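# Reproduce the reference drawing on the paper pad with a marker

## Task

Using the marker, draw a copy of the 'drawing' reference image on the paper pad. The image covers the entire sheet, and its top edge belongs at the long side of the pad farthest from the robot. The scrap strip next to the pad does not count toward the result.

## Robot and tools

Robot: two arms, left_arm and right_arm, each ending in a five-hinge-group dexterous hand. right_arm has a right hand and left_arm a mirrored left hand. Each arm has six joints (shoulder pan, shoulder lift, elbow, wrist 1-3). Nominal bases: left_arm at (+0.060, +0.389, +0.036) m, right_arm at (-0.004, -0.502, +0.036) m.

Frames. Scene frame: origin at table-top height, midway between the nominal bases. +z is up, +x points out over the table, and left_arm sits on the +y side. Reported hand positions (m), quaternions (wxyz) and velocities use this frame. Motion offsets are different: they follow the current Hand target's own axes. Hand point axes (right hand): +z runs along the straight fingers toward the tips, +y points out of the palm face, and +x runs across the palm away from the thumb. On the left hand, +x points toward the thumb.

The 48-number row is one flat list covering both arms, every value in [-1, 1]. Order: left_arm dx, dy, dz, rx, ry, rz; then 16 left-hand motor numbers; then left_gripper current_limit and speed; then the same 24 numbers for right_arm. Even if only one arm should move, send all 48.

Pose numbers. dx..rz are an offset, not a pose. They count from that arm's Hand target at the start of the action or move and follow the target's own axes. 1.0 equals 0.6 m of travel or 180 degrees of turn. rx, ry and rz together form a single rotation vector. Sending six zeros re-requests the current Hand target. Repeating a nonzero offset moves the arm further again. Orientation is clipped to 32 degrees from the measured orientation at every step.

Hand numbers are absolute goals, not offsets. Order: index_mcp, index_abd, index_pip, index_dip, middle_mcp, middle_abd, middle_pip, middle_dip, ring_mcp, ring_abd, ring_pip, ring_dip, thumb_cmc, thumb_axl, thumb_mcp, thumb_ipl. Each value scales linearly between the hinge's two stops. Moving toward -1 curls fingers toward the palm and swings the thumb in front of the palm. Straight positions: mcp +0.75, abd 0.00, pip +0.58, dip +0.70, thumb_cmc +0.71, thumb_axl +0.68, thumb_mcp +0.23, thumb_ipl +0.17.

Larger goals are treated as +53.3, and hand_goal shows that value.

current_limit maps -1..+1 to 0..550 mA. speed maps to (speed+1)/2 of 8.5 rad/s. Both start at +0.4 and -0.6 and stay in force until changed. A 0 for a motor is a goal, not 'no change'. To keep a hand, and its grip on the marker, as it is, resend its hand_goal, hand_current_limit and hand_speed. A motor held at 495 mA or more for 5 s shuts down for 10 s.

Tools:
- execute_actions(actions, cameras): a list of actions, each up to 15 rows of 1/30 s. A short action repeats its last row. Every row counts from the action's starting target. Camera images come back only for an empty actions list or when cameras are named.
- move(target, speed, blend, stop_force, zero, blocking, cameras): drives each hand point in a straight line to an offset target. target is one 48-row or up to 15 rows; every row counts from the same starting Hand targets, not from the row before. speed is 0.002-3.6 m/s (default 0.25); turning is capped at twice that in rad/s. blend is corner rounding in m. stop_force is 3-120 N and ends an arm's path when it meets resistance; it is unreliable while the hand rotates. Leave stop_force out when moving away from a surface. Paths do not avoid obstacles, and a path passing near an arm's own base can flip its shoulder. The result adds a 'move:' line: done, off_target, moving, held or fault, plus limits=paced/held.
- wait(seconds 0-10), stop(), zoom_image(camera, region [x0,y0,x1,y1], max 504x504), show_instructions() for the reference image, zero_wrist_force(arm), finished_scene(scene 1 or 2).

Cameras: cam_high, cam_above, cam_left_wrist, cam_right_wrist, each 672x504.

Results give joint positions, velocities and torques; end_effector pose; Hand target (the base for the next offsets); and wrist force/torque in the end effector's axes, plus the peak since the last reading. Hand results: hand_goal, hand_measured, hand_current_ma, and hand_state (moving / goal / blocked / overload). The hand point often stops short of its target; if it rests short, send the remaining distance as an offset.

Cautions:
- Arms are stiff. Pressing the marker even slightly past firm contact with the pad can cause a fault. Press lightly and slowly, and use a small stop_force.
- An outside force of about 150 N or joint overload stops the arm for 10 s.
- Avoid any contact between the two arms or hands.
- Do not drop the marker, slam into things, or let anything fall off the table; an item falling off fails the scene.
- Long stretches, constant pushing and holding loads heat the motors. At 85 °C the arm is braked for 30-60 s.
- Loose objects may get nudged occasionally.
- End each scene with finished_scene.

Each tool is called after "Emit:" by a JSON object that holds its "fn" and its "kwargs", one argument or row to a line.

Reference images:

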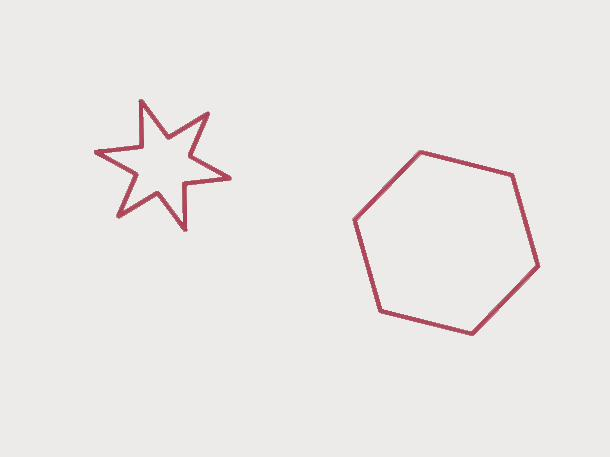

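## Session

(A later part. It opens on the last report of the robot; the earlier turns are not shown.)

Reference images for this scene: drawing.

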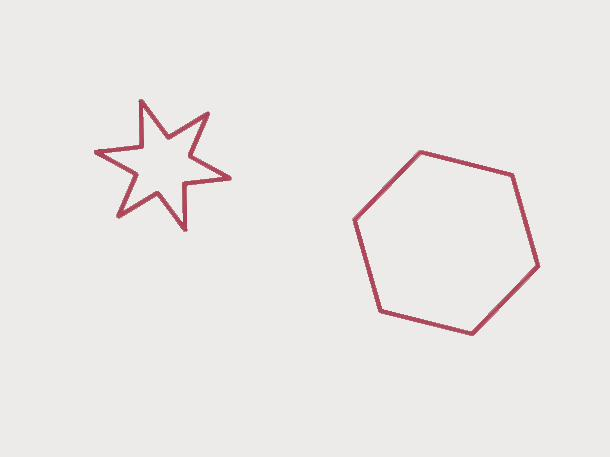

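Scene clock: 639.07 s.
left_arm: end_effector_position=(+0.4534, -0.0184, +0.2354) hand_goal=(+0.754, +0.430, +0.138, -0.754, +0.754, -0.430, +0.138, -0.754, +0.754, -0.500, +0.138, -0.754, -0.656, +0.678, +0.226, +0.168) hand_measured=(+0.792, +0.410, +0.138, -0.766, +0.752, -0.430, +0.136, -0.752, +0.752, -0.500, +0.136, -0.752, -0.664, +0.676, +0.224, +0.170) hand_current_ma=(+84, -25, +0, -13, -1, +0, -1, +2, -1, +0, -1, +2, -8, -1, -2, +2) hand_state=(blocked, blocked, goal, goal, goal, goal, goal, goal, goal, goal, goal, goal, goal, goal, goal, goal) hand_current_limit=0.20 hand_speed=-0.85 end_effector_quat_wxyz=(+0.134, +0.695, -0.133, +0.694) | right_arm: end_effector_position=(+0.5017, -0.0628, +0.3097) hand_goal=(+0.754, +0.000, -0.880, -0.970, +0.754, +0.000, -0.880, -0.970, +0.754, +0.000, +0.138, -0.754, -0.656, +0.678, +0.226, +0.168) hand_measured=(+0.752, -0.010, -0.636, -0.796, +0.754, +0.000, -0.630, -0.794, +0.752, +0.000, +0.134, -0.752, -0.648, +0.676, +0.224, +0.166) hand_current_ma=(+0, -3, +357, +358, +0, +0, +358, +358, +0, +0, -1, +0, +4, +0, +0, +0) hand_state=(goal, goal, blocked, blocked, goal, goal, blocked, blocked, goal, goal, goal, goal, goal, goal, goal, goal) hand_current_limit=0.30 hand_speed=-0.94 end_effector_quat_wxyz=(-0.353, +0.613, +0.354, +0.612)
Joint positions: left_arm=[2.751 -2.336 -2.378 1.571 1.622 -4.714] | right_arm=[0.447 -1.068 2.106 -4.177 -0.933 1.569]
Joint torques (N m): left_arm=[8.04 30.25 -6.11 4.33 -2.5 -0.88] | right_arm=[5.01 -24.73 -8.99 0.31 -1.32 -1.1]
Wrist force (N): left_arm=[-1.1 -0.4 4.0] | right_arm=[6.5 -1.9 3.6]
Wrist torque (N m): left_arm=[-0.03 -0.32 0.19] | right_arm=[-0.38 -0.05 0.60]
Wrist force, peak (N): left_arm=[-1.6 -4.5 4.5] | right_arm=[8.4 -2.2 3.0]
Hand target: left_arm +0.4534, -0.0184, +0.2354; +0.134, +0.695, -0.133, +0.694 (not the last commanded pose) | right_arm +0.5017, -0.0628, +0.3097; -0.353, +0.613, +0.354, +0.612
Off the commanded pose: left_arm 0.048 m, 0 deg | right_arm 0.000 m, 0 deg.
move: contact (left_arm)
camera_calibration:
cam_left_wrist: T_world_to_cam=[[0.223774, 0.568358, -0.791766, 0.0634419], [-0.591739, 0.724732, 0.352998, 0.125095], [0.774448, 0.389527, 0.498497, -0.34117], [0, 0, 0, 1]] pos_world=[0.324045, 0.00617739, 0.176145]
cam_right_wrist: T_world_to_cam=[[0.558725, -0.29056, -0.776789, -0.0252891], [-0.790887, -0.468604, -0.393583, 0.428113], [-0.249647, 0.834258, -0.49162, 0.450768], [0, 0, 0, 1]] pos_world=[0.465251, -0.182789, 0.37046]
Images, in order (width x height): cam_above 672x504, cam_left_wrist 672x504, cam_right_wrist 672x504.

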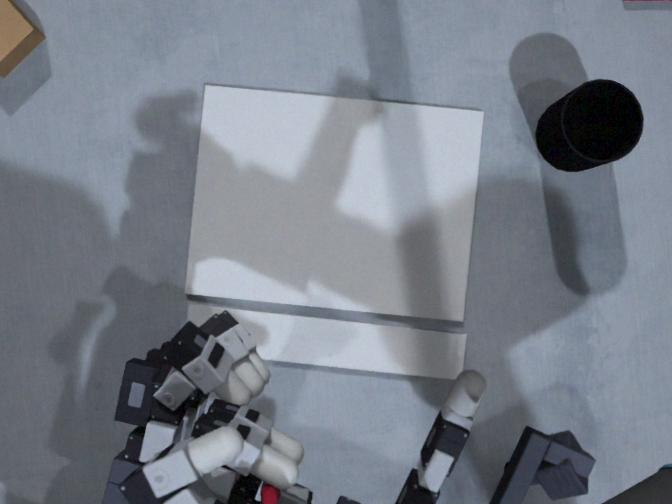

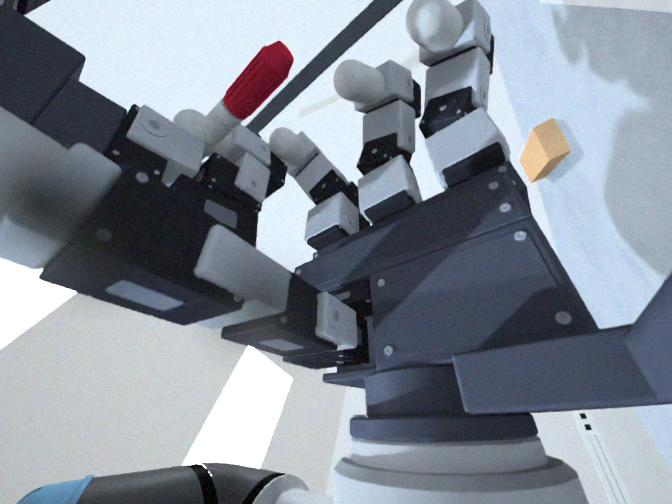

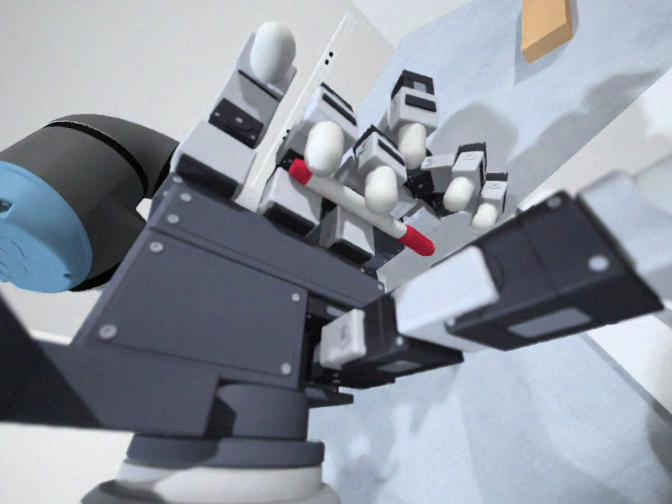

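Emit:
{"fn": "move", "kwargs": {
  "target": [
    [0,-0.05,0,0,0,0, 0.754,0.13,0.1387,-0.754, 0.754,-0.43,0.1387,-0.754, 0.754,-0.5,0.1387,-0.754, -0.657,0.678,0.225,0.168, 0.2,-0.85, 0,0,0,0,0,0, 0.754,0,-0.88,-0.97, 0.754,0,-0.88,-0.97, 0.754,0,0.1387,-0.754, -0.656,0.678,0.225,0.168, 0.3,-0.94],
    [-0.0068,-0.05,0,0,0,0, 0.754,0.13,0.1387,-0.754, 0.754,-0.75,0.1387,-0.754, 0.754,-0.85,0.1387,-0.754, -0.657,0.678,0.225,0.168, 0.2,-0.85, 0,0,0,0,0,0, 0.754,0,-0.88,-0.97, 0.754,0,-0.88,-0.97, 0.754,0,0.1387,-0.754, -0.656,0.678,0.225,0.168, 0.3,-0.94]
  ],
  "speed": 0.08,
  "cameras": ["cam_left_wrist","cam_right_wrist"]
}}

Emit:
{"fn": "zoom_image", "kwargs": {
  "camera": "cam_left_wrist",
  "region": [100, 0, 500, 300]
}}

Emit:
{"fn": "zoom_image", "kwargs": {
  "camera": "cam_right_wrist",
  "region": [260, 60, 560, 300]
}}

Scene clock: 643.77 s.
left_arm: end_effector_position=(+0.4645, +0.0094, +0.2313) hand_goal=(+0.754, +0.130, +0.138, -0.754, +0.754, -0.750, +0.138, -0.754, +0.754, -0.850, +0.138, -0.754, -0.656, +0.678, +0.226, +0.168) hand_measured=(+0.756, +0.130, +0.138, -0.756, +0.752, -0.750, +0.136, -0.752, +0.752, -0.850, +0.136, -0.752, -0.664, +0.676, +0.224, +0.170) hand_current_ma=(+2, +0, +0, -2, -1, +0, -1, +2, -1, +0, -1, +2, -8, -1, -2, +2) hand_state=(goal, goal, goal, goal, goal, goal, goal, goal, goal, goal, goal, goal, goal, goal, goal, goal) hand_current_limit=0.20 hand_speed=-0.85 end_effector_quat_wxyz=(+0.134, +0.695, -0.133, +0.694) | right_arm: end_effector_position=(+0.5017, -0.0628, +0.3097) hand_goal=(+0.754, +0.000, -0.880, -0.970, +0.754, +0.000, -0.880, -0.970, +0.754, +0.000, +0.138, -0.754, -0.656, +0.678, +0.226, +0.168) hand_measured=(+0.752, -0.004, -0.636, -0.796, +0.754, +0.000, -0.630, -0.794, +0.752, +0.000, +0.134, -0.752, -0.648, +0.676, +0.224, +0.166) hand_current_ma=(+0, -1, +358, +358, +0, +0, +358, +358, +0, +0, -1, +0, +4, +0, +0, +0) hand_state=(goal, goal, blocked, blocked, goal, goal, blocked, blocked, goal, goal, goal, goal, goal, goal, goal, goal) hand_current_limit=0.30 hand_speed=-0.94 end_effector_quat_wxyz=(-0.353, +0.613, +0.354, +0.612)
Joint positions: left_arm=[2.856 -2.351 -2.41 1.619 1.517 -4.714] | right_arm=[0.447 -1.068 2.106 -4.177 -0.933 1.569]
Joint torques (N m): left_arm=[9.39 25.75 7.76 3.19 -2.24 -0.23] | right_arm=[5.07 -24.57 -8.48 0.29 -1.21 -1.11]
Wrist force (N): left_arm=[2.6 0.4 2.5] | right_arm=[4.3 -0.6 4.2]
Wrist torque (N m): left_arm=[0.00 -0.15 0.29] | right_arm=[-0.40 -0.17 0.47]
Wrist force, peak (N): left_arm=[-1.4 -0.7 4.1] | right_arm=[8.3 -2.2 3.6]
Hand target: left_arm +0.4645, +0.0094, +0.2313; +0.134, +0.695, -0.133, +0.694 | right_arm +0.5017, -0.0628, +0.3097; -0.353, +0.613, +0.354, +0.612
Off the commanded pose: left_arm 0.000 m, 0 deg | right_arm 0.000 m, 0 deg.
move: done
camera_calibration:
cam_left_wrist: T_world_to_cam=[[0.223728, 0.568415, -0.791739, 0.0417847], [-0.591757, 0.724688, 0.35306, 0.112923], [0.774448, 0.389528, 0.498497, -0.358541], [0, 0, 0, 1]] pos_world=[0.335145, 0.0340771, 0.171946]
cam_right_wrist: T_world_to_cam=[[0.558725, -0.29056, -0.776789, -0.0252891], [-0.790887, -0.468604, -0.393583, 0.428113], [-0.249647, 0.834258, -0.49162, 0.450768], [0, 0, 0, 1]] pos_world=[0.465251, -0.182789, 0.37046]
Images, in order (width x height): cam_left_wrist 672x504, cam_right_wrist 672x504.

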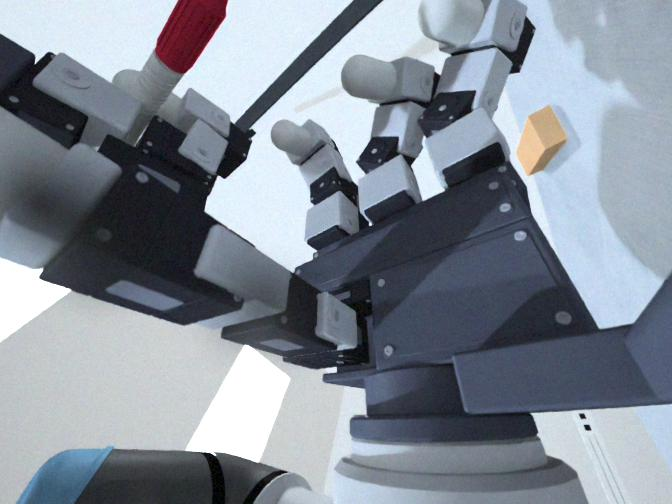

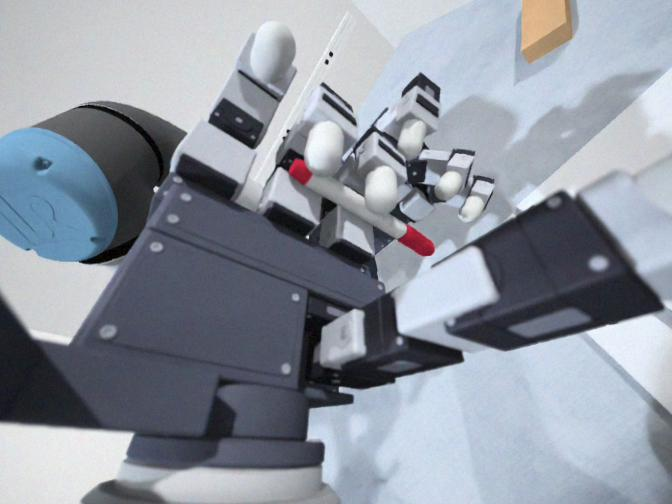

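Scaled by 1.260.

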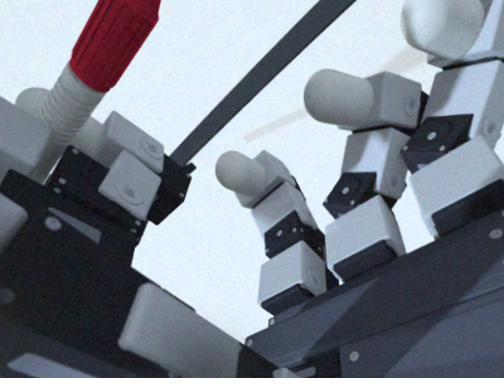

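Scaled by 1.680.

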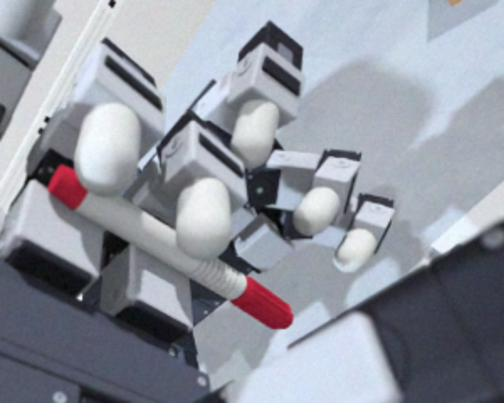

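Emit:
{"fn": "move", "kwargs": {
  "target": [
    [0,0.12,-0.0033,0,0,0, 0.754,0.13,0.1387,-0.754, 0.754,-0.75,0.1387,-0.754, 0.754,-0.85,0.1387,-0.754, -0.657,0.678,0.225,0.168, 0.2,-0.85, 0,0,0,0,0,0, 0.754,0,-0.88,-0.97, 0.754,0,-0.88,-0.97, 0.754,0,0.1387,-0.754, -0.656,0.678,0.225,0.168, 0.3,-0.94]
  ],
  "speed": 0.06,
  "stop_force": 3,
  "cameras": ["cam_left_wrist","cam_right_wrist"]
}}

Emit:
{"fn": "zoom_image", "kwargs": {
  "camera": "cam_left_wrist",
  "region": [100, 0, 500, 300]
}}

Emit:
{"fn": "zoom_image", "kwargs": {
  "camera": "cam_right_wrist",
  "region": [260, 60, 560, 300]
}}

Scene clock: 647.40 s.
left_arm: end_effector_position=(+0.4407, -0.0453, +0.2315) hand_goal=(+0.754, +0.130, +0.138, -0.754, +0.754, -0.750, +0.138, -0.754, +0.754, -0.850, +0.138, -0.754, -0.656, +0.678, +0.226, +0.168) hand_measured=(+0.756, +0.130, +0.138, -0.756, +0.752, -0.750, +0.136, -0.752, +0.752, -0.850, +0.136, -0.752, -0.664, +0.676, +0.224, +0.170) hand_current_ma=(+1, +0, +0, -2, -1, +0, -1, +2, -1, +0, -1, +2, -8, -1, -1, +2) hand_state=(goal, goal, goal, goal, goal, goal, goal, goal, goal, goal, goal, goal, goal, goal, goal, goal) hand_current_limit=0.20 hand_speed=-0.85 end_effector_quat_wxyz=(+0.134, +0.695, -0.133, +0.694) | right_arm: end_effector_position=(+0.5017, -0.0628, +0.3097) hand_goal=(+0.754, +0.000, -0.880, -0.970, +0.754, +0.000, -0.880, -0.970, +0.754, +0.000, +0.138, -0.754, -0.656, +0.678, +0.226, +0.168) hand_measured=(+0.752, -0.004, -0.636, -0.796, +0.754, +0.000, -0.630, -0.794, +0.752, +0.000, +0.134, -0.752, -0.648, +0.676, +0.224, +0.166) hand_current_ma=(+0, -1, +358, +358, +0, +0, +358, +358, +0, +0, -1, +0, +4, +0, +0, +0) hand_state=(goal, goal, blocked, blocked, goal, goal, blocked, blocked, goal, goal, goal, goal, goal, goal, goal, goal) hand_current_limit=0.30 hand_speed=-0.94 end_effector_quat_wxyz=(-0.353, +0.613, +0.354, +0.612)
Joint positions: left_arm=[2.654 -2.349 -2.339 1.546 1.719 -4.714] | right_arm=[0.447 -1.068 2.106 -4.177 -0.933 1.569]
Joint torques (N m): left_arm=[9.45 38.38 -5.7 3.22 -2.18 -1.53] | right_arm=[4.75 -24.82 -8.95 0.28 -1.18 -1.23]
Wrist force (N): left_arm=[2.6 0.4 2.6] | right_arm=[4.3 -0.9 4.5]
Wrist torque (N m): left_arm=[-0.01 -0.14 0.30] | right_arm=[-0.45 -0.17 0.47]
Wrist force, peak (N): left_arm=[2.6 2.4 2.2] | right_arm=[4.3 -1.0 4.6]
Hand target: left_arm +0.4407, -0.0453, +0.2315; +0.134, +0.695, -0.133, +0.694 (not the last commanded pose) | right_arm +0.5017, -0.0628, +0.3097; -0.353, +0.613, +0.354, +0.612
Off the commanded pose: left_arm 0.012 m, 0 deg | right_arm 0.000 m, 0 deg.
move: held (left_arm; a check stopped the path); limits=held
pose unreachable (left arm): on one or more control steps of this call, first in action 0 (counted from 0), this arm could not follow its commanded pose, so it was not sent that pose on those steps. It may still have moved: this result reports where it is.
cause: moving toward the commanded pose would bring a part of the arm too close to another arm (a part of this arm just beyond joint 6 (wrist 3) and a part of the right arm just beyond its joint 6 (wrist 3), 7 mm apart when this arm was first held).
camera_calibration:
cam_left_wrist: T_world_to_cam=[[0.224664, 0.56808, -0.791714, 0.0780533], [-0.590987, 0.725434, 0.352818, 0.138221], [0.774765, 0.388628, 0.498706, -0.319056], [0, 0, 0, 1]] pos_world=[0.311345, -0.0206171, 0.172144]
cam_right_wrist: T_world_to_cam=[[0.558725, -0.29056, -0.776789, -0.0252891], [-0.790887, -0.468604, -0.393583, 0.428113], [-0.249647, 0.834258, -0.49162, 0.450768], [0, 0, 0, 1]] pos_world=[0.465251, -0.182789, 0.37046]
Images, in order (width x height): cam_left_wrist 672x504, cam_right_wrist 672x504.

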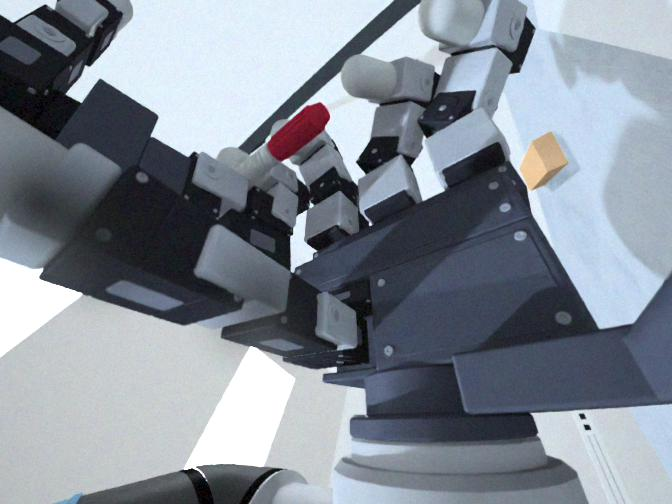

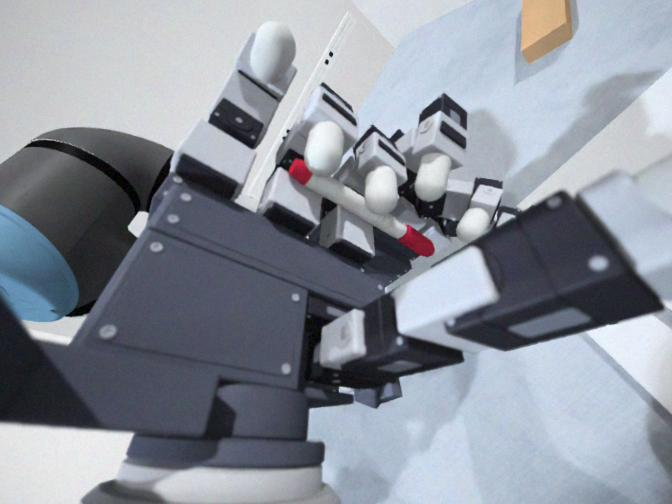

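Scaled by 1.260.

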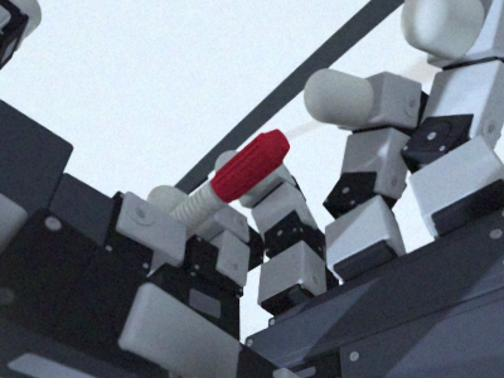

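Scaled by 1.680.

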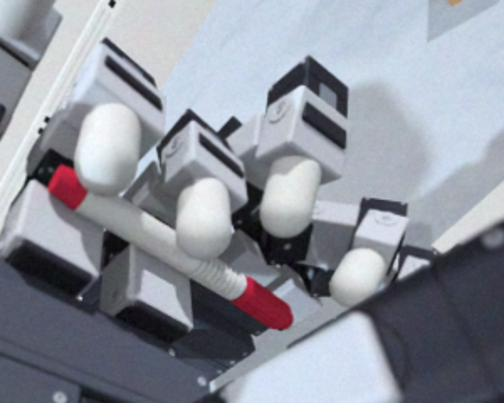

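Emit:
{"fn": "move", "kwargs": {
  "target": [
    [-0.0167,0,0,0,0,0, 0.754,0,0.1387,-0.754, 0.754,-0.3,0.1387,-0.754, 0.754,-0.3,0.1387,-0.754, -0.657,0.678,0.225,0.168, 0.2,-0.85, 0,0,0,0,0,0, 0.754,0,-0.88,-0.97, 0.754,0,-0.88,-0.97, 0.754,0,0.1387,-0.754, -0.656,0.678,0.225,0.168, 0.3,-0.94],
    [-0.0167,0.03,-0.0,0,0,0, 0.754,0,0.1387,-0.754, 0.754,-0.3,0.1387,-0.754, 0.754,-0.3,0.1387,-0.754, -0.657,0.678,0.225,0.168, 0.2,-0.85, 0,0,0,0,0,0, 0.754,0,-0.88,-0.97, 0.754,0,-0.88,-0.97, 0.754,0,0.1387,-0.754, -0.656,0.678,0.225,0.168, 0.3,-0.94]
  ],
  "speed": 0.06,
  "stop_force": 3,
  "cameras": ["cam_left_wrist","cam_right_wrist"]
}}

Emit:
{"fn": "zoom_image", "kwargs": {
  "camera": "cam_left_wrist",
  "region": [200, 50, 440, 250]
}}

Scene clock: 661.23 s.
left_arm: end_effector_position=(+0.4340, -0.0621, +0.2215) hand_goal=(+0.754, +0.000, +0.138, -0.754, +0.754, -0.300, +0.138, -0.754, +0.754, -0.300, +0.138, -0.754, -0.656, +0.678, +0.226, +0.168) hand_measured=(+0.756, +0.000, +0.138, -0.756, +0.752, -0.312, +0.136, -0.752, +0.752, -0.312, +0.136, -0.752, -0.664, +0.676, +0.224, +0.170) hand_current_ma=(+1, +0, +0, -2, -1, -11, -1, +2, -1, -12, -1, +2, -8, -1, -1, +2) hand_state=(goal, goal, goal, goal, goal, goal, goal, goal, goal, goal, goal, goal, goal, goal, goal, goal) hand_current_limit=0.20 hand_speed=-0.85 end_effector_quat_wxyz=(+0.134, +0.695, -0.133, +0.694) | right_arm: end_effector_position=(+0.5017, -0.0628, +0.3097) hand_goal=(+0.754, +0.000, -0.880, -0.970, +0.754, +0.000, -0.880, -0.970, +0.754, +0.000, +0.138, -0.754, -0.656, +0.678, +0.226, +0.168) hand_measured=(+0.752, -0.004, -0.636, -0.796, +0.754, +0.000, -0.630, -0.794, +0.752, +0.000, +0.134, -0.752, -0.648, +0.676, +0.224, +0.166) hand_current_ma=(+0, -1, +358, +358, +0, +0, +358, +358, +0, +0, -1, +0, +4, +0, +0, +0) hand_state=(goal, goal, blocked, blocked, goal, goal, blocked, blocked, goal, goal, goal, goal, goal, goal, goal, goal) hand_current_limit=0.30 hand_speed=-0.94 end_effector_quat_wxyz=(-0.353, +0.613, +0.354, +0.612)
Joint positions: left_arm=[2.597 -2.382 -2.303 1.544 1.775 -4.714] | right_arm=[0.447 -1.068 2.106 -4.177 -0.933 1.569]
Joint torques (N m): left_arm=[-9.27 28.78 10.5 0.48 2.33 -1.77] | right_arm=[4.21 -24.62 -9.49 0.24 -1.31 -0.94]
Wrist force (N): left_arm=[2.6 0.4 2.7] | right_arm=[4.3 -0.7 4.4]
Wrist torque (N m): left_arm=[-0.01 -0.15 0.30] | right_arm=[-0.42 -0.17 0.46]
Wrist force, peak (N): left_arm=[2.6 0.7 3.0] | right_arm=[4.4 -0.9 4.5]
Hand target: left_arm +0.4340, -0.0621, +0.2215; +0.134, +0.695, -0.133, +0.694 | right_arm +0.5017, -0.0628, +0.3097; -0.353, +0.613, +0.354, +0.612
Off the commanded pose: left_arm 0.000 m, 0 deg | right_arm 0.000 m, 0 deg.
move: done
camera_calibration:
cam_left_wrist: T_world_to_cam=[[0.224664, 0.56808, -0.791714, 0.0811284], [-0.590987, 0.725434, 0.352818, 0.149905], [0.774765, 0.388628, 0.498706, -0.302388], [0, 0, 0, 1]] pos_world=[0.304645, -0.0373171, 0.162144]
cam_right_wrist: T_world_to_cam=[[0.558725, -0.29056, -0.776789, -0.0252891], [-0.790887, -0.468604, -0.393583, 0.428113], [-0.249647, 0.834258, -0.49162, 0.450768], [0, 0, 0, 1]] pos_world=[0.465251, -0.182789, 0.37046]
Images, in order (width x height): cam_left_wrist 672x504, cam_right_wrist 672x504.

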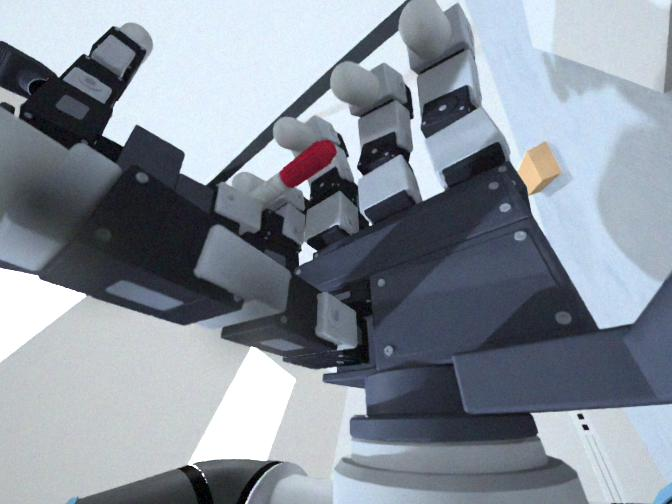

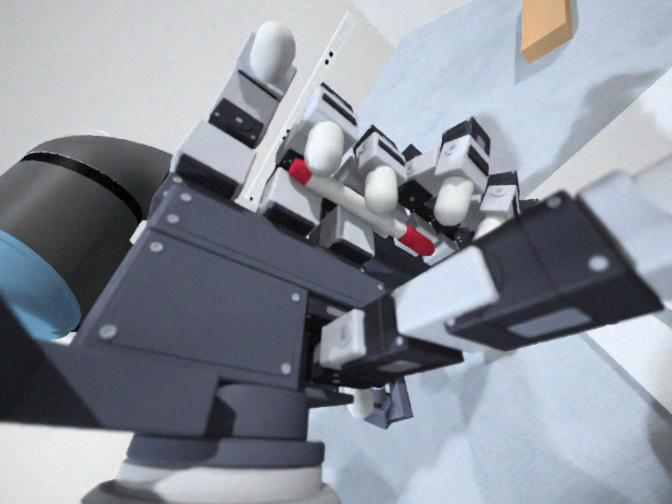

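Scaled by 2.100.

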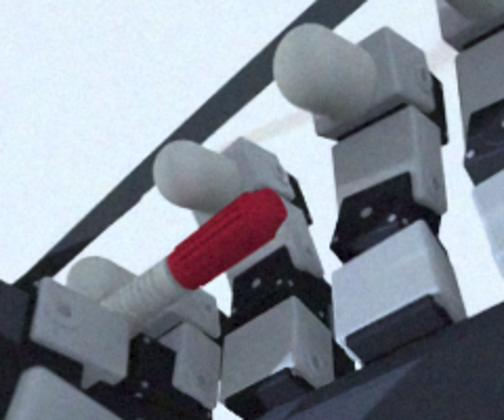

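Emit:
{"fn": "move", "kwargs": {
  "target": [0,0.03,0,0,0,0,0.754,0,0.1387,-0.754,0.754,-0.3,0.1387,-0.754,0.754,-0.3,0.1387,-0.754,-0.657,0.678,0.225,0.168,0.2,-0.85,0,0,0,0,0,0,0.754,0,-0.88,-0.97,0.754,0,-0.88,-0.97,0.754,0,0.1387,-0.754,-0.656,0.678,0.225,0.168,0.3,-0.94],
  "speed": 0.03,
  "stop_force": 4,
  "cameras": ["cam_left_wrist"]
}}

Scene clock: 669.13 s.
left_arm: end_effector_position=(+0.4273, -0.0788, +0.2216) hand_goal=(+0.754, +0.000, +0.138, -0.754, +0.754, -0.300, +0.138, -0.754, +0.754, -0.300, +0.138, -0.754, -0.656, +0.678, +0.226, +0.168) hand_measured=(+0.756, +0.000, +0.138, -0.756, +0.752, -0.312, +0.136, -0.752, +0.752, -0.312, +0.136, -0.752, -0.664, +0.676, +0.224, +0.170) hand_current_ma=(+1, +0, +0, -2, -1, -11, -1, +2, -1, -12, -1, +2, -8, -1, -1, +2) hand_state=(goal, goal, goal, goal, goal, goal, goal, goal, goal, goal, goal, goal, goal, goal, goal, goal) hand_current_limit=0.20 hand_speed=-0.85 end_effector_quat_wxyz=(+0.134, +0.695, -0.133, +0.694) | right_arm: end_effector_position=(+0.5017, -0.0628, +0.3097) hand_goal=(+0.754, +0.000, -0.880, -0.970, +0.754, +0.000, -0.880, -0.970, +0.754, +0.000, +0.138, -0.754, -0.656, +0.678, +0.226, +0.168) hand_measured=(+0.752, -0.004, -0.636, -0.796, +0.754, +0.000, -0.630, -0.794, +0.752, +0.000, +0.134, -0.752, -0.648, +0.676, +0.224, +0.166) hand_current_ma=(+0, -1, +358, +358, +0, +0, +358, +358, +0, +0, -1, +0, +4, +0, +0, +0) hand_state=(goal, goal, blocked, blocked, goal, goal, blocked, blocked, goal, goal, goal, goal, goal, goal, goal, goal) hand_current_limit=0.30 hand_speed=-0.94 end_effector_quat_wxyz=(-0.353, +0.613, +0.354, +0.612)
Joint positions: left_arm=[2.543 -2.384 -2.274 1.516 1.829 -4.715] | right_arm=[0.447 -1.068 2.106 -4.177 -0.933 1.569]
Joint torques (N m): left_arm=[-8.57 29.49 10.45 0.73 2.4 -1.85] | right_arm=[3.15 -24.83 -9.82 0.1 -1.59 -1.09]
Wrist force (N): left_arm=[2.4 0.4 2.6] | right_arm=[4.4 -0.9 4.2]
Wrist torque (N m): left_arm=[0.00 -0.11 0.28] | right_arm=[-0.43 -0.17 0.48]
Wrist force, peak (N): left_arm=[2.6 0.5 3.1] | right_arm=[4.6 -0.7 4.4]
Hand target: left_arm +0.4273, -0.0788, +0.2216; +0.134, +0.695, -0.133, +0.694 | right_arm +0.5017, -0.0628, +0.3097; -0.353, +0.613, +0.354, +0.612
Off the commanded pose: left_arm 0.000 m, 0 deg | right_arm 0.000 m, 0 deg.
move: done
camera_calibration:
cam_left_wrist: T_world_to_cam=[[0.224664, 0.56808, -0.791714, 0.0921997], [-0.590987, 0.725434, 0.352818, 0.158025], [0.774765, 0.388628, 0.498706, -0.290757], [0, 0, 0, 1]] pos_world=[0.297945, -0.0540171, 0.162244]
Images, in order (width x height): cam_left_wrist 672x504.

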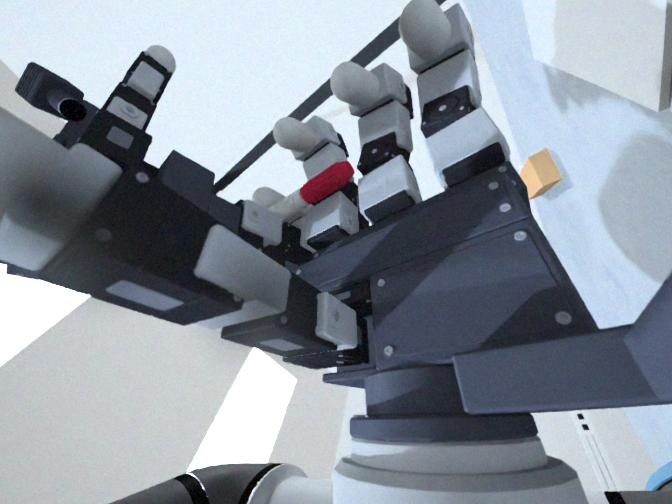

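Emit:
{"fn": "move", "kwargs": {
  "target": [
    [0,0,0,0,0,0,0.754,0,-0.45,-0.783,0.754,-0.3,0.1387,-0.754,0.754,-0.3,0.1387,-0.754,-0.657,0.678,0.225,0.168,0.2,-0.92,0,0,0,0,0,0,0.754,0,-0.88,-0.97,0.754,0,-0.88,-0.97,0.754,0,0.1387,-0.754,-0.656,0.678,0.225,0.168,0.3,-0.94],
    [0,0,0,0,0,0,0.754,0,-0.58,-0.80,0.754,-0.3,0.1387,-0.754,0.754,-0.3,0.1387,-0.754,-0.657,0.678,0.225,0.168,0.2,-0.94,0,0,0,0,0,0,0.754,0,-0.88,-0.97,0.754,0,-0.88,-0.97,0.754,0,0.1387,-0.754,-0.656,0.678,0.225,0.168,0.3,-0.94],
    [0,0,0,0,0,0,0.754,0,-0.66,-0.84,0.754,-0.3,0.1387,-0.754,0.754,-0.3,0.1387,-0.754,-0.657,0.678,0.225,0.168,0.2,-0.94,0,0,0,0,0,0,0.754,0,-0.88,-0.97,0.754,0,-0.88,-0.97,0.754,0,0.1387,-0.754,-0.656,0.678,0.225,0.168,0.3,-0.94]
  ],
  "speed": 0.03,
  "cameras": ["cam_left_wrist","cam_right_wrist"]
}}

Scene clock: 675.17 s.
left_arm: end_effector_position=(+0.4273, -0.0788, +0.2216) hand_goal=(+0.754, +0.000, -0.660, -0.840, +0.754, -0.300, +0.138, -0.754, +0.754, -0.300, +0.138, -0.754, -0.656, +0.678, +0.226, +0.168) hand_measured=(+0.750, +0.000, -0.578, -0.794, +0.752, -0.312, +0.136, -0.752, +0.752, -0.312, +0.136, -0.752, -0.664, +0.676, +0.224, +0.170) hand_current_ma=(-3, +0, +226, +98, -1, -11, -1, +2, -1, -12, -1, +2, -8, -1, -1, +2) hand_state=(goal, goal, blocked, blocked, goal, goal, goal, goal, goal, goal, goal, goal, goal, goal, goal, goal) hand_current_limit=0.20 hand_speed=-0.94 end_effector_quat_wxyz=(+0.134, +0.695, -0.133, +0.694) | right_arm: end_effector_position=(+0.5017, -0.0628, +0.3097) hand_goal=(+0.754, +0.000, -0.880, -0.970, +0.754, +0.000, -0.880, -0.970, +0.754, +0.000, +0.138, -0.754, -0.656, +0.678, +0.226, +0.168) hand_measured=(+0.772, -0.004, -0.636, -0.796, +0.754, -0.002, -0.630, -0.794, +0.752, +0.000, +0.134, -0.752, -0.648, +0.676, +0.224, +0.166) hand_current_ma=(+14, -1, +357, +357, +0, +0, +357, +357, +0, +0, -1, +0, +4, +0, +0, +0) hand_state=(goal, goal, blocked, blocked, goal, goal, blocked, blocked, goal, goal, goal, goal, goal, goal, goal, goal) hand_current_limit=0.30 hand_speed=-0.94 end_effector_quat_wxyz=(-0.353, +0.613, +0.354, +0.612)
Joint positions: left_arm=[2.543 -2.384 -2.274 1.516 1.829 -4.715] | right_arm=[0.447 -1.068 2.106 -4.177 -0.933 1.569]
Joint torques (N m): left_arm=[-5.71 29.88 9.28 1.76 2.31 -1.85] | right_arm=[3.86 -26.07 -9.7 0.06 -1.5 -0.71]
Wrist force (N): left_arm=[3.1 4.3 4.7] | right_arm=[4.4 -3.9 7.4]
Wrist torque (N m): left_arm=[-0.08 -0.13 0.38] | right_arm=[-0.71 0.02 0.58]
Wrist force, peak (N): left_arm=[3.2 4.2 4.7] | right_arm=[5.2 -3.4 7.3]
Hand target: left_arm +0.4273, -0.0788, +0.2216; +0.134, +0.695, -0.133, +0.694 | right_arm +0.5017, -0.0628, +0.3097; -0.353, +0.613, +0.354, +0.612
Off the commanded pose: left_arm 0.000 m, 0 deg | right_arm 0.000 m, 0 deg.
move: done
camera_calibration:
cam_left_wrist: T_world_to_cam=[[0.224664, 0.56808, -0.791714, 0.0921997], [-0.590987, 0.725434, 0.352818, 0.158025], [0.774765, 0.388628, 0.498706, -0.290757], [0, 0, 0, 1]] pos_world=[0.297945, -0.0540171, 0.162244]
cam_right_wrist: T_world_to_cam=[[0.558725, -0.29056, -0.776789, -0.0252891], [-0.790887, -0.468604, -0.393583, 0.428113], [-0.249647, 0.834258, -0.49162, 0.450768], [0, 0, 0, 1]] pos_world=[0.465251, -0.182789, 0.37046]
Images, in order (width x height): cam_left_wrist 672x504, cam_right_wrist 672x504.

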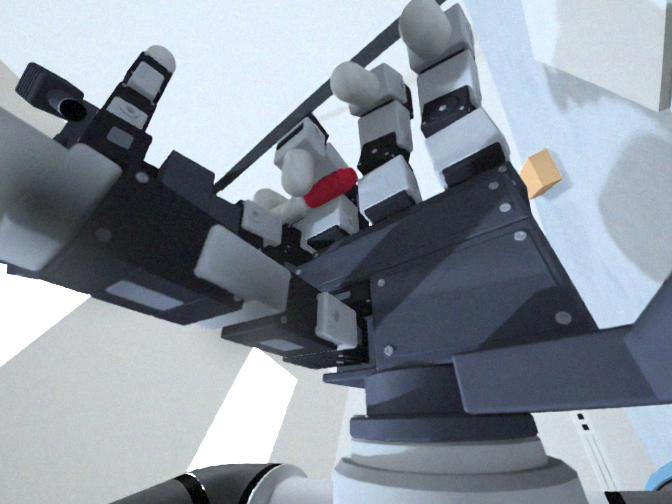

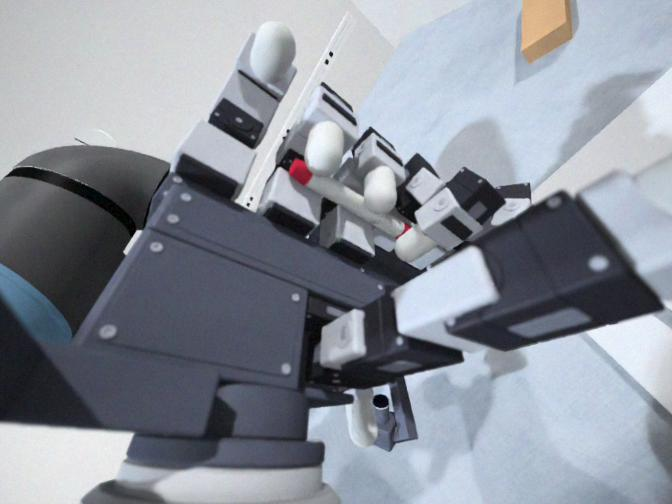

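Emit:
{"fn": "move", "kwargs": {
  "target": [
    [0,0,0,0,0,0,0.754,0,-0.88,-0.97,0.754,-0.3,0.1387,-0.754,0.754,-0.3,0.1387,-0.754,-0.657,0.678,0.225,0.168,0.5,-0.94,0,0,0,0,0,0,0.754,0,-0.95,-1,0.754,0,-0.95,-1,0.754,0,0.1387,-0.754,-0.656,0.678,0.225,0.168,0.5,-0.94],
    [0,0,0,0,0,0,0.754,0,-1,-1,0.754,-0.3,0.1387,-0.754,0.754,-0.3,0.1387,-0.754,-0.657,0.678,0.225,0.168,0.77,-0.94,0,0,0,0,0,0,0.754,0,-0.95,-1,0.754,0,-0.95,-1,0.754,0,0.1387,-0.754,-0.656,0.678,0.225,0.168,0.5,-0.94]
  ],
  "speed": 0.03,
  "cameras": []
}}

Emit:
{"fn": "zero_wrist_force", "kwargs": {
  "arm": "left_arm"
}}

Emit:
{"fn": "zero_wrist_force", "kwargs": {
  "arm": "right_arm"
}}

Emit:
{"fn": "move", "kwargs": {
  "target": [0,0,0,0,0,0,0.754,0,-1,-1,0.754,-0.3,0.1387,-0.754,0.754,-0.3,0.1387,-0.754,-0.657,0.678,0.225,0.168,0.77,-0.94,0.01,0,0,0,0,0,0.754,0,-0.95,-1,0.754,0,-0.95,-1,0.754,0,0.1387,-0.754,-0.656,0.678,0.225,0.168,0.5,-0.94],
  "speed": 0.01,
  "cameras": ["cam_left_wrist","cam_right_wrist"]
}}

Scene clock: 678.57 s.
left_arm: end_effector_position=(+0.4273, -0.0788, +0.2216) hand_goal=(+0.754, +0.000, -1.000, -1.000, +0.754, -0.300, +0.138, -0.754, +0.754, -0.300, +0.138, -0.754, -0.656, +0.678, +0.226, +0.168) hand_measured=(+0.750, -0.004, -0.590, -0.800, +0.752, -0.312, +0.136, -0.752, +0.752, -0.312, +0.136, -0.752, -0.664, +0.676, +0.224, +0.170) hand_current_ma=(-3, -2, +487, +487, -1, -11, -1, +2, -1, -12, -1, +2, -8, -1, -1, +2) hand_state=(goal, goal, blocked, blocked, goal, goal, goal, goal, goal, goal, goal, goal, goal, goal, goal, goal) hand_current_limit=0.77 hand_speed=-0.94 end_effector_quat_wxyz=(+0.134, +0.695, -0.133, +0.694) | right_arm: end_effector_position=(+0.5017, -0.0628, +0.3097) hand_goal=(+0.754, +0.000, -0.950, -1.000, +0.754, +0.000, -0.950, -1.000, +0.754, +0.000, +0.138, -0.754, -0.656, +0.678, +0.226, +0.168) hand_measured=(+0.776, -0.004, -0.636, -0.796, +0.754, -0.002, -0.630, -0.794, +0.752, +0.000, +0.134, -0.752, -0.648, +0.676, +0.224, +0.166) hand_current_ma=(+17, -1, +413, +413, +0, +0, +412, +413, +0, +0, -1, +0, +4, +0, +0, +0) hand_state=(blocked, goal, blocked, blocked, goal, goal, blocked, blocked, goal, goal, goal, goal, goal, goal, goal, goal) hand_current_limit=0.50 hand_speed=-0.94 end_effector_quat_wxyz=(-0.353, +0.613, +0.354, +0.612)
Joint positions: left_arm=[2.543 -2.384 -2.274 1.516 1.829 -4.715] | right_arm=[0.447 -1.068 2.106 -4.177 -0.933 1.569]
Joint torques (N m): left_arm=[1.49 29.21 6.29 3.26 2.21 -1.77] | right_arm=[4.31 -25.8 -9.69 0.16 -1.49 -0.95]
Wrist force (N): left_arm=[3.2 4.5 4.8] | right_arm=[4.3 -4.3 7.6]
Wrist torque (N m): left_arm=[-0.12 -0.19 0.46] | right_arm=[-0.73 0.03 0.59]
Wrist force, peak (N): left_arm=[3.6 4.8 5.5] | right_arm=[4.7 -4.6 8.0]
Hand target: left_arm +0.4273, -0.0788, +0.2216; +0.134, +0.695, -0.133, +0.694 | right_arm +0.5017, -0.0628, +0.3097; -0.353, +0.613, +0.354, +0.612
Off the commanded pose: left_arm 0.000 m, 0 deg | right_arm 0.000 m, 0 deg.
move: done
No camera images: "cameras" was empty.

Wrist force sensor zeroed.

Wrist force sensor zeroed.

Scene clock: 679.50 s.
left_arm: end_effector_position=(+0.4273, -0.0788, +0.2216) hand_goal=(+0.754, +0.000, -1.000, -1.000, +0.754, -0.300, +0.138, -0.754, +0.754, -0.300, +0.138, -0.754, -0.656, +0.678, +0.226, +0.168) hand_measured=(+0.746, -0.018, -0.590, -0.800, +0.752, -0.312, +0.136, -0.752, +0.752, -0.312, +0.136, -0.752, -0.664, +0.676, +0.224, +0.170) hand_current_ma=(-9, -20, +487, +487, -1, -11, -1, +2, -1, -12, -1, +2, -8, -1, -1, +2) hand_state=(goal, goal, blocked, blocked, goal, goal, goal, goal, goal, goal, goal, goal, goal, goal, goal, goal) hand_current_limit=0.77 hand_speed=-0.94 end_effector_quat_wxyz=(+0.134, +0.695, -0.133, +0.694) | right_arm: end_effector_position=(+0.5017, -0.0628, +0.3155) hand_goal=(+0.754, +0.000, -0.950, -1.000, +0.754, +0.000, -0.950, -1.000, +0.754, +0.000, +0.138, -0.754, -0.656, +0.678, +0.226, +0.168) hand_measured=(+0.776, -0.004, -0.636, -0.796, +0.754, -0.004, -0.630, -0.794, +0.752, +0.000, +0.134, -0.752, -0.648, +0.676, +0.224, +0.166) hand_current_ma=(+18, -1, +412, +413, +0, -1, +412, +413, +0, +0, -1, +0, +4, +0, +0, +0) hand_state=(blocked, goal, blocked, blocked, goal, goal, blocked, blocked, goal, goal, goal, goal, goal, goal, goal, goal) hand_current_limit=0.50 hand_speed=-0.94 end_effector_quat_wxyz=(-0.353, +0.613, +0.354, +0.612)
Joint positions: left_arm=[2.543 -2.384 -2.274 1.516 1.829 -4.715] | right_arm=[0.447 -1.082 2.105 -4.162 -0.933 1.569]
Joint torques (N m): left_arm=[3.58 29.66 5.78 -0.63 2.23 -1.92] | right_arm=[7 -45.83 -20.12 -0.33 -2.04 0.26]
Wrist force (N, zeroed by zero_wrist_force): left_arm=[6.4 -0.8 -2.0] | right_arm=[-5.6 2.3 -0.4]
Wrist torque (N m, zeroed by zero_wrist_force): left_arm=[0.10 0.09 0.34] | right_arm=[0.06 -0.08 -0.49]
Wrist force, peak (N, zeroed by zero_wrist_force): left_arm=[6.4 -0.8 -2.0] | right_arm=[-7.7 2.7 -0.2]
Hand target: left_arm +0.4273, -0.0788, +0.2216; +0.134, +0.695, -0.133, +0.694 | right_arm +0.5017, -0.0628, +0.3157; -0.353, +0.613, +0.354, +0.612
Off the commanded pose: left_arm 0.000 m, 0 deg | right_arm 0.000 m, 0 deg.
move: done
camera_calibration:
cam_left_wrist: T_world_to_cam=[[0.224664, 0.56808, -0.791714, 0.0921997], [-0.590987, 0.725434, 0.352818, 0.158025], [0.774765, 0.388628, 0.498706, -0.290757], [0, 0, 0, 1]] pos_world=[0.297945, -0.0540171, 0.162244]
cam_right_wrist: T_world_to_cam=[[0.558788, -0.290523, -0.776758, -0.0207401], [-0.790844, -0.468626, -0.393645, 0.430434], [-0.249646, 0.834258, -0.491621, 0.453668], [0, 0, 0, 1]] pos_world=[0.465252, -0.182789, 0.376361]
Images, in order (width x height): cam_left_wrist 672x504, cam_right_wrist 672x504.

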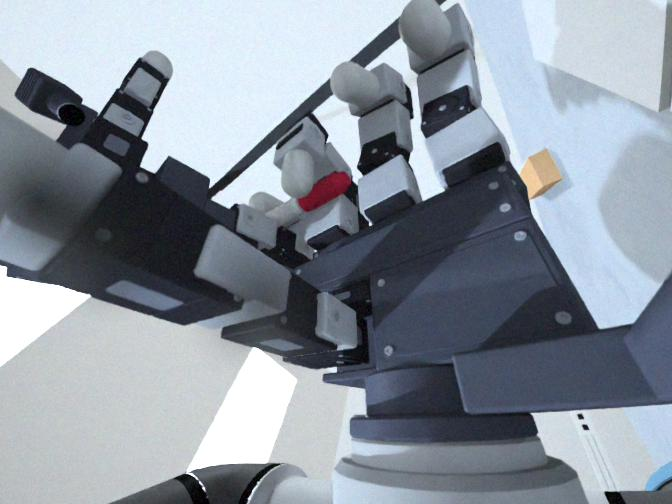

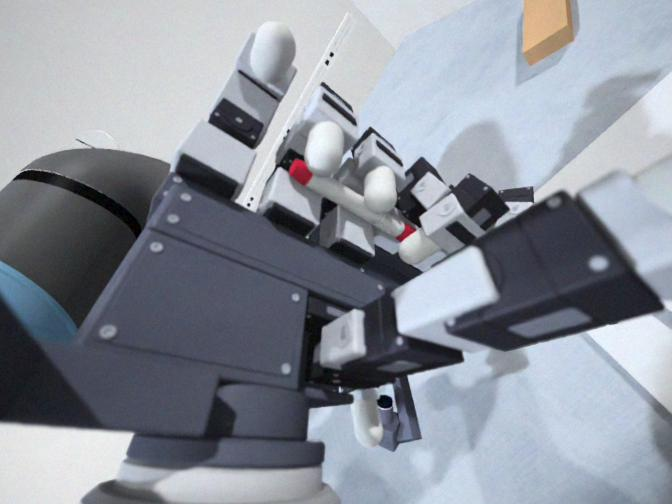

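Emit:
{"fn": "move", "kwargs": {
  "target": [
    [0,0,0,0,0,0,0.754,0,-0.62,-0.82,0.754,-0.3,0.1387,-0.754,0.754,-0.3,0.1387,-0.754,-0.657,0.678,0.225,0.168,0.3,-0.94,0,0,0,0,0,0,0.754,0,-0.95,-1,0.754,0,-0.95,-1,0.754,0,0.1387,-0.754,-0.656,0.678,0.225,0.168,0.5,-0.94],
    [0,0,0,0,0,0,0.754,0,-0.5,-0.80,0.754,-0.3,0.1387,-0.754,0.754,-0.3,0.1387,-0.754,-0.657,0.678,0.225,0.168,0.2,-0.92,0,0,0,0,0,0,0.754,0,-0.95,-1,0.754,0,-0.95,-1,0.754,0,0.1387,-0.754,-0.656,0.678,0.225,0.168,0.5,-0.94],
    [0,0,0,0,0,0,0.754,0,0.1387,-0.754,0.754,-0.3,0.1387,-0.754,0.754,-0.3,0.1387,-0.754,-0.657,0.678,0.225,0.168,0.2,-0.85,0,0,0,0,0,0,0.754,0,-0.95,-1,0.754,0,-0.95,-1,0.754,0,0.1387,-0.754,-0.656,0.678,0.225,0.168,0.5,-0.94],
    [0.009,-0.004,0,0,0,0,0.754,0,0.1387,-0.754,0.754,-0.3,0.1387,-0.754,0.754,-0.3,0.1387,-0.754,-0.657,0.678,0.225,0.168,0.2,-0.85,0,0,0,0,0,0,0.754,0,-0.95,-1,0.754,0,-0.95,-1,0.754,0,0.1387,-0.754,-0.656,0.678,0.225,0.168,0.5,-0.94],
    [0.009,-0.004,-0.014,0,0,0,0.754,0,0.1387,-0.754,0.754,-0.3,0.1387,-0.754,0.754,-0.3,0.1387,-0.754,-0.657,0.678,0.225,0.168,0.2,-0.85,0,0,0,0,0,0,0.754,0,-0.95,-1,0.754,0,-0.95,-1,0.754,0,0.1387,-0.754,-0.656,0.678,0.225,0.168,0.5,-0.94],
    [0.009,0,-0.014,0,0,0,0.754,0,0.1387,-0.754,0.754,-0.3,0.1387,-0.754,0.754,-0.3,0.1387,-0.754,-0.657,0.678,0.225,0.168,0.2,-0.85,0,0,0,0,0,0,0.754,0,-0.95,-1,0.754,0,-0.95,-1,0.754,0,0.1387,-0.754,-0.656,0.678,0.225,0.168,0.5,-0.94]
  ],
  "speed": 0.02,
  "cameras": ["cam_left_wrist"]
}}

Scene clock: 696.97 s.
left_arm: end_effector_position=(+0.4195, -0.0755, +0.2270) hand_goal=(+0.754, +0.000, +0.138, -0.754, +0.754, -0.300, +0.138, -0.754, +0.754, -0.300, +0.138, -0.754, -0.656, +0.678, +0.226, +0.168) hand_measured=(+0.752, -0.008, +0.136, -0.756, +0.752, -0.312, +0.136, -0.752, +0.752, -0.312, +0.136, -0.752, -0.664, +0.676, +0.224, +0.170) hand_current_ma=(-2, -7, -2, -2, -1, -11, -1, +2, -1, -12, -1, +2, -8, -1, -1, +2) hand_state=(goal, goal, goal, goal, goal, goal, goal, goal, goal, goal, goal, goal, goal, goal, goal, goal) hand_current_limit=0.20 hand_speed=-0.85 end_effector_quat_wxyz=(+0.134, +0.695, -0.133, +0.694) | right_arm: end_effector_position=(+0.5017, -0.0628, +0.3157) hand_goal=(+0.754, +0.000, -0.950, -1.000, +0.754, +0.000, -0.950, -1.000, +0.754, +0.000, +0.138, -0.754, -0.656, +0.678, +0.226, +0.168) hand_measured=(+0.758, +0.000, -0.636, -0.796, +0.754, +0.000, -0.632, -0.794, +0.752, +0.000, +0.134, -0.752, -0.648, +0.676, +0.224, +0.166) hand_current_ma=(+1, +0, +413, +413, +0, +0, +413, +413, +0, +0, -1, +0, +4, +0, +0, +0) hand_state=(goal, goal, blocked, blocked, goal, goal, blocked, blocked, goal, goal, goal, goal, goal, goal, goal, goal) hand_current_limit=0.50 hand_speed=-0.94 end_effector_quat_wxyz=(-0.353, +0.613, +0.354, +0.612)
Joint positions: left_arm=[2.537 -2.366 -2.297 1.521 1.835 -4.715] | right_arm=[0.447 -1.082 2.105 -4.161 -0.933 1.569]
Joint torques (N m): left_arm=[-8.68 29.95 11.8 0.69 2.58 -1.69] | right_arm=[6.92 -23.39 -8.39 0.41 -0.82 1.15]
Wrist force (N, zeroed by zero_wrist_force): left_arm=[-1.0 -4.2 -1.9] | right_arm=[-0.3 3.4 -3.2]
Wrist torque (N m, zeroed by zero_wrist_force): left_arm=[0.08 0.09 -0.19] | right_arm=[0.27 -0.18 -0.15]
Wrist force, peak (N, zeroed by zero_wrist_force): left_arm=[6.6 -1.1 -2.0] | right_arm=[-7.7 2.7 -0.2]
Hand target: left_arm +0.4195, -0.0756, +0.2270; +0.134, +0.695, -0.133, +0.694 | right_arm +0.5017, -0.0628, +0.3157; -0.353, +0.613, +0.354, +0.612
Off the commanded pose: left_arm 0.000 m, 0 deg | right_arm 0.000 m, 0 deg.
move: done
camera_calibration:
cam_left_wrist: T_world_to_cam=[[0.224664, 0.56808, -0.791714, 0.096387], [-0.590987, 0.725434, 0.352818, 0.149247], [0.774765, 0.388628, 0.498706, -0.288727], [0, 0, 0, 1]] pos_world=[0.290245, -0.0508171, 0.167644]
Images, in order (width x height): cam_left_wrist 672x504.

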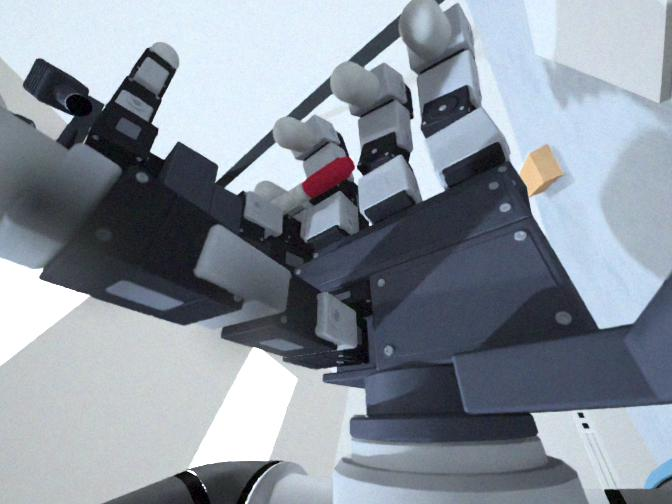

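Emit:
{"fn": "move", "kwargs": {
  "target": [
    [0,0,0,0,0,0,0.754,0,-0.45,-0.754,0.754,-0.3,0.1387,-0.754,0.754,-0.3,0.1387,-0.754,-0.657,0.678,0.225,0.168,0.2,-0.92,0,0,0,0,0,0,0.754,0,-0.95,-1,0.754,0,-0.95,-1,0.754,0,0.1387,-0.754,-0.656,0.678,0.225,0.168,0.5,-0.94],
    [0,0,0,0,0,0,0.754,0,-0.7,-0.80,0.754,-0.3,0.1387,-0.754,0.754,-0.3,0.1387,-0.754,-0.657,0.678,0.225,0.168,0.2,-0.94,0,0,0,0,0,0,0.754,0,-0.95,-1,0.754,0,-0.95,-1,0.754,0,0.1387,-0.754,-0.656,0.678,0.225,0.168,0.5,-0.94],
    [0,0,0,0,0,0,0.754,0,-0.85,-0.90,0.754,-0.3,0.1387,-0.754,0.754,-0.3,0.1387,-0.754,-0.657,0.678,0.225,0.168,0.3,-0.94,0,0,0,0,0,0,0.754,0,-0.95,-1,0.754,0,-0.95,-1,0.754,0,0.1387,-0.754,-0.656,0.678,0.225,0.168,0.5,-0.94]
  ],
  "speed": 0.02,
  "cameras": ["cam_left_wrist"]
}}

Scene clock: 702.50 s.
left_arm: end_effector_position=(+0.4195, -0.0757, +0.2270) hand_goal=(+0.754, +0.000, -0.850, -0.900, +0.754, -0.300, +0.138, -0.754, +0.754, -0.300, +0.138, -0.754, -0.656, +0.678, +0.226, +0.168) hand_measured=(+0.750, -0.008, -0.618, -0.772, +0.752, -0.312, +0.136, -0.752, +0.752, -0.312, +0.136, -0.752, -0.664, +0.676, +0.224, +0.170) hand_current_ma=(-3, -7, +357, +357, -1, -11, -1, +2, -1, -12, -1, +2, -8, -1, -1, +2) hand_state=(goal, goal, blocked, blocked, goal, goal, goal, goal, goal, goal, goal, goal, goal, goal, goal, goal) hand_current_limit=0.30 hand_speed=-0.94 end_effector_quat_wxyz=(+0.134, +0.695, -0.133, +0.694) | right_arm: end_effector_position=(+0.5017, -0.0628, +0.3157) hand_goal=(+0.754, +0.000, -0.950, -1.000, +0.754, +0.000, -0.950, -1.000, +0.754, +0.000, +0.138, -0.754, -0.656, +0.678, +0.226, +0.168) hand_measured=(+0.768, +0.000, -0.636, -0.796, +0.754, +0.000, -0.632, -0.794, +0.752, +0.000, +0.134, -0.752, -0.648, +0.676, +0.224, +0.166) hand_current_ma=(+8, +0, +412, +412, +0, +0, +413, +412, +0, +0, -1, +0, +4, +0, +0, +0) hand_state=(goal, goal, blocked, blocked, goal, goal, blocked, blocked, goal, goal, goal, goal, goal, goal, goal, goal) hand_current_limit=0.50 hand_speed=-0.94 end_effector_quat_wxyz=(-0.353, +0.613, +0.354, +0.612)
Joint positions: left_arm=[2.536 -2.366 -2.297 1.521 1.836 -4.715] | right_arm=[0.447 -1.082 2.105 -4.161 -0.933 1.569]
Joint torques (N m): left_arm=[-5.36 29.02 9.58 2.04 2.22 -1.84] | right_arm=[7.16 -24.73 -8.8 0.6 0.55 1.1]
Wrist force (N, zeroed by zero_wrist_force): left_arm=[-0.1 -0.9 -0.2] | right_arm=[-0.9 1.0 -0.9]
Wrist torque (N m, zeroed by zero_wrist_force): left_arm=[0.04 0.02 -0.02] | right_arm=[0.11 -0.07 -0.04]
Wrist force, peak (N, zeroed by zero_wrist_force): left_arm=[-1.2 -4.4 -2.4] | right_arm=[-0.2 3.7 -3.6]
Hand target: left_arm +0.4195, -0.0756, +0.2270; +0.134, +0.695, -0.133, +0.694 | right_arm +0.5017, -0.0628, +0.3157; -0.353, +0.613, +0.354, +0.612
Off the commanded pose: left_arm 0.000 m, 0 deg | right_arm 0.000 m, 0 deg.
move: done
camera_calibration:
cam_left_wrist: T_world_to_cam=[[0.224664, 0.56808, -0.791714, 0.0964663], [-0.590987, 0.725434, 0.352818, 0.149261], [0.774765, 0.388628, 0.498706, -0.288611], [0, 0, 0, 1]] pos_world=[0.290145, -0.0509171, 0.167644]
Images, in order (width x height): cam_left_wrist 672x504.

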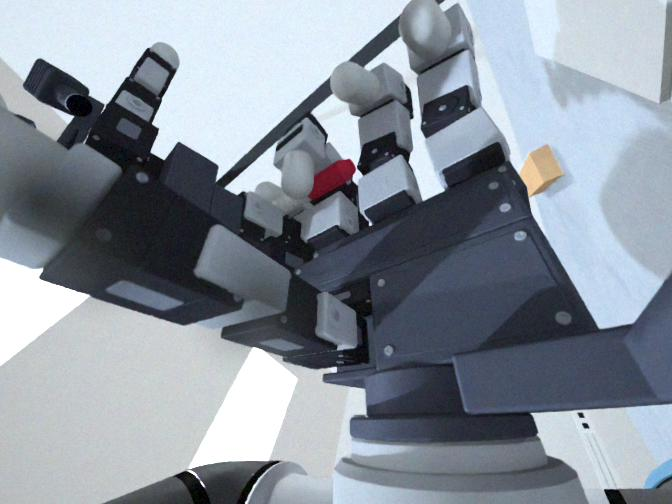

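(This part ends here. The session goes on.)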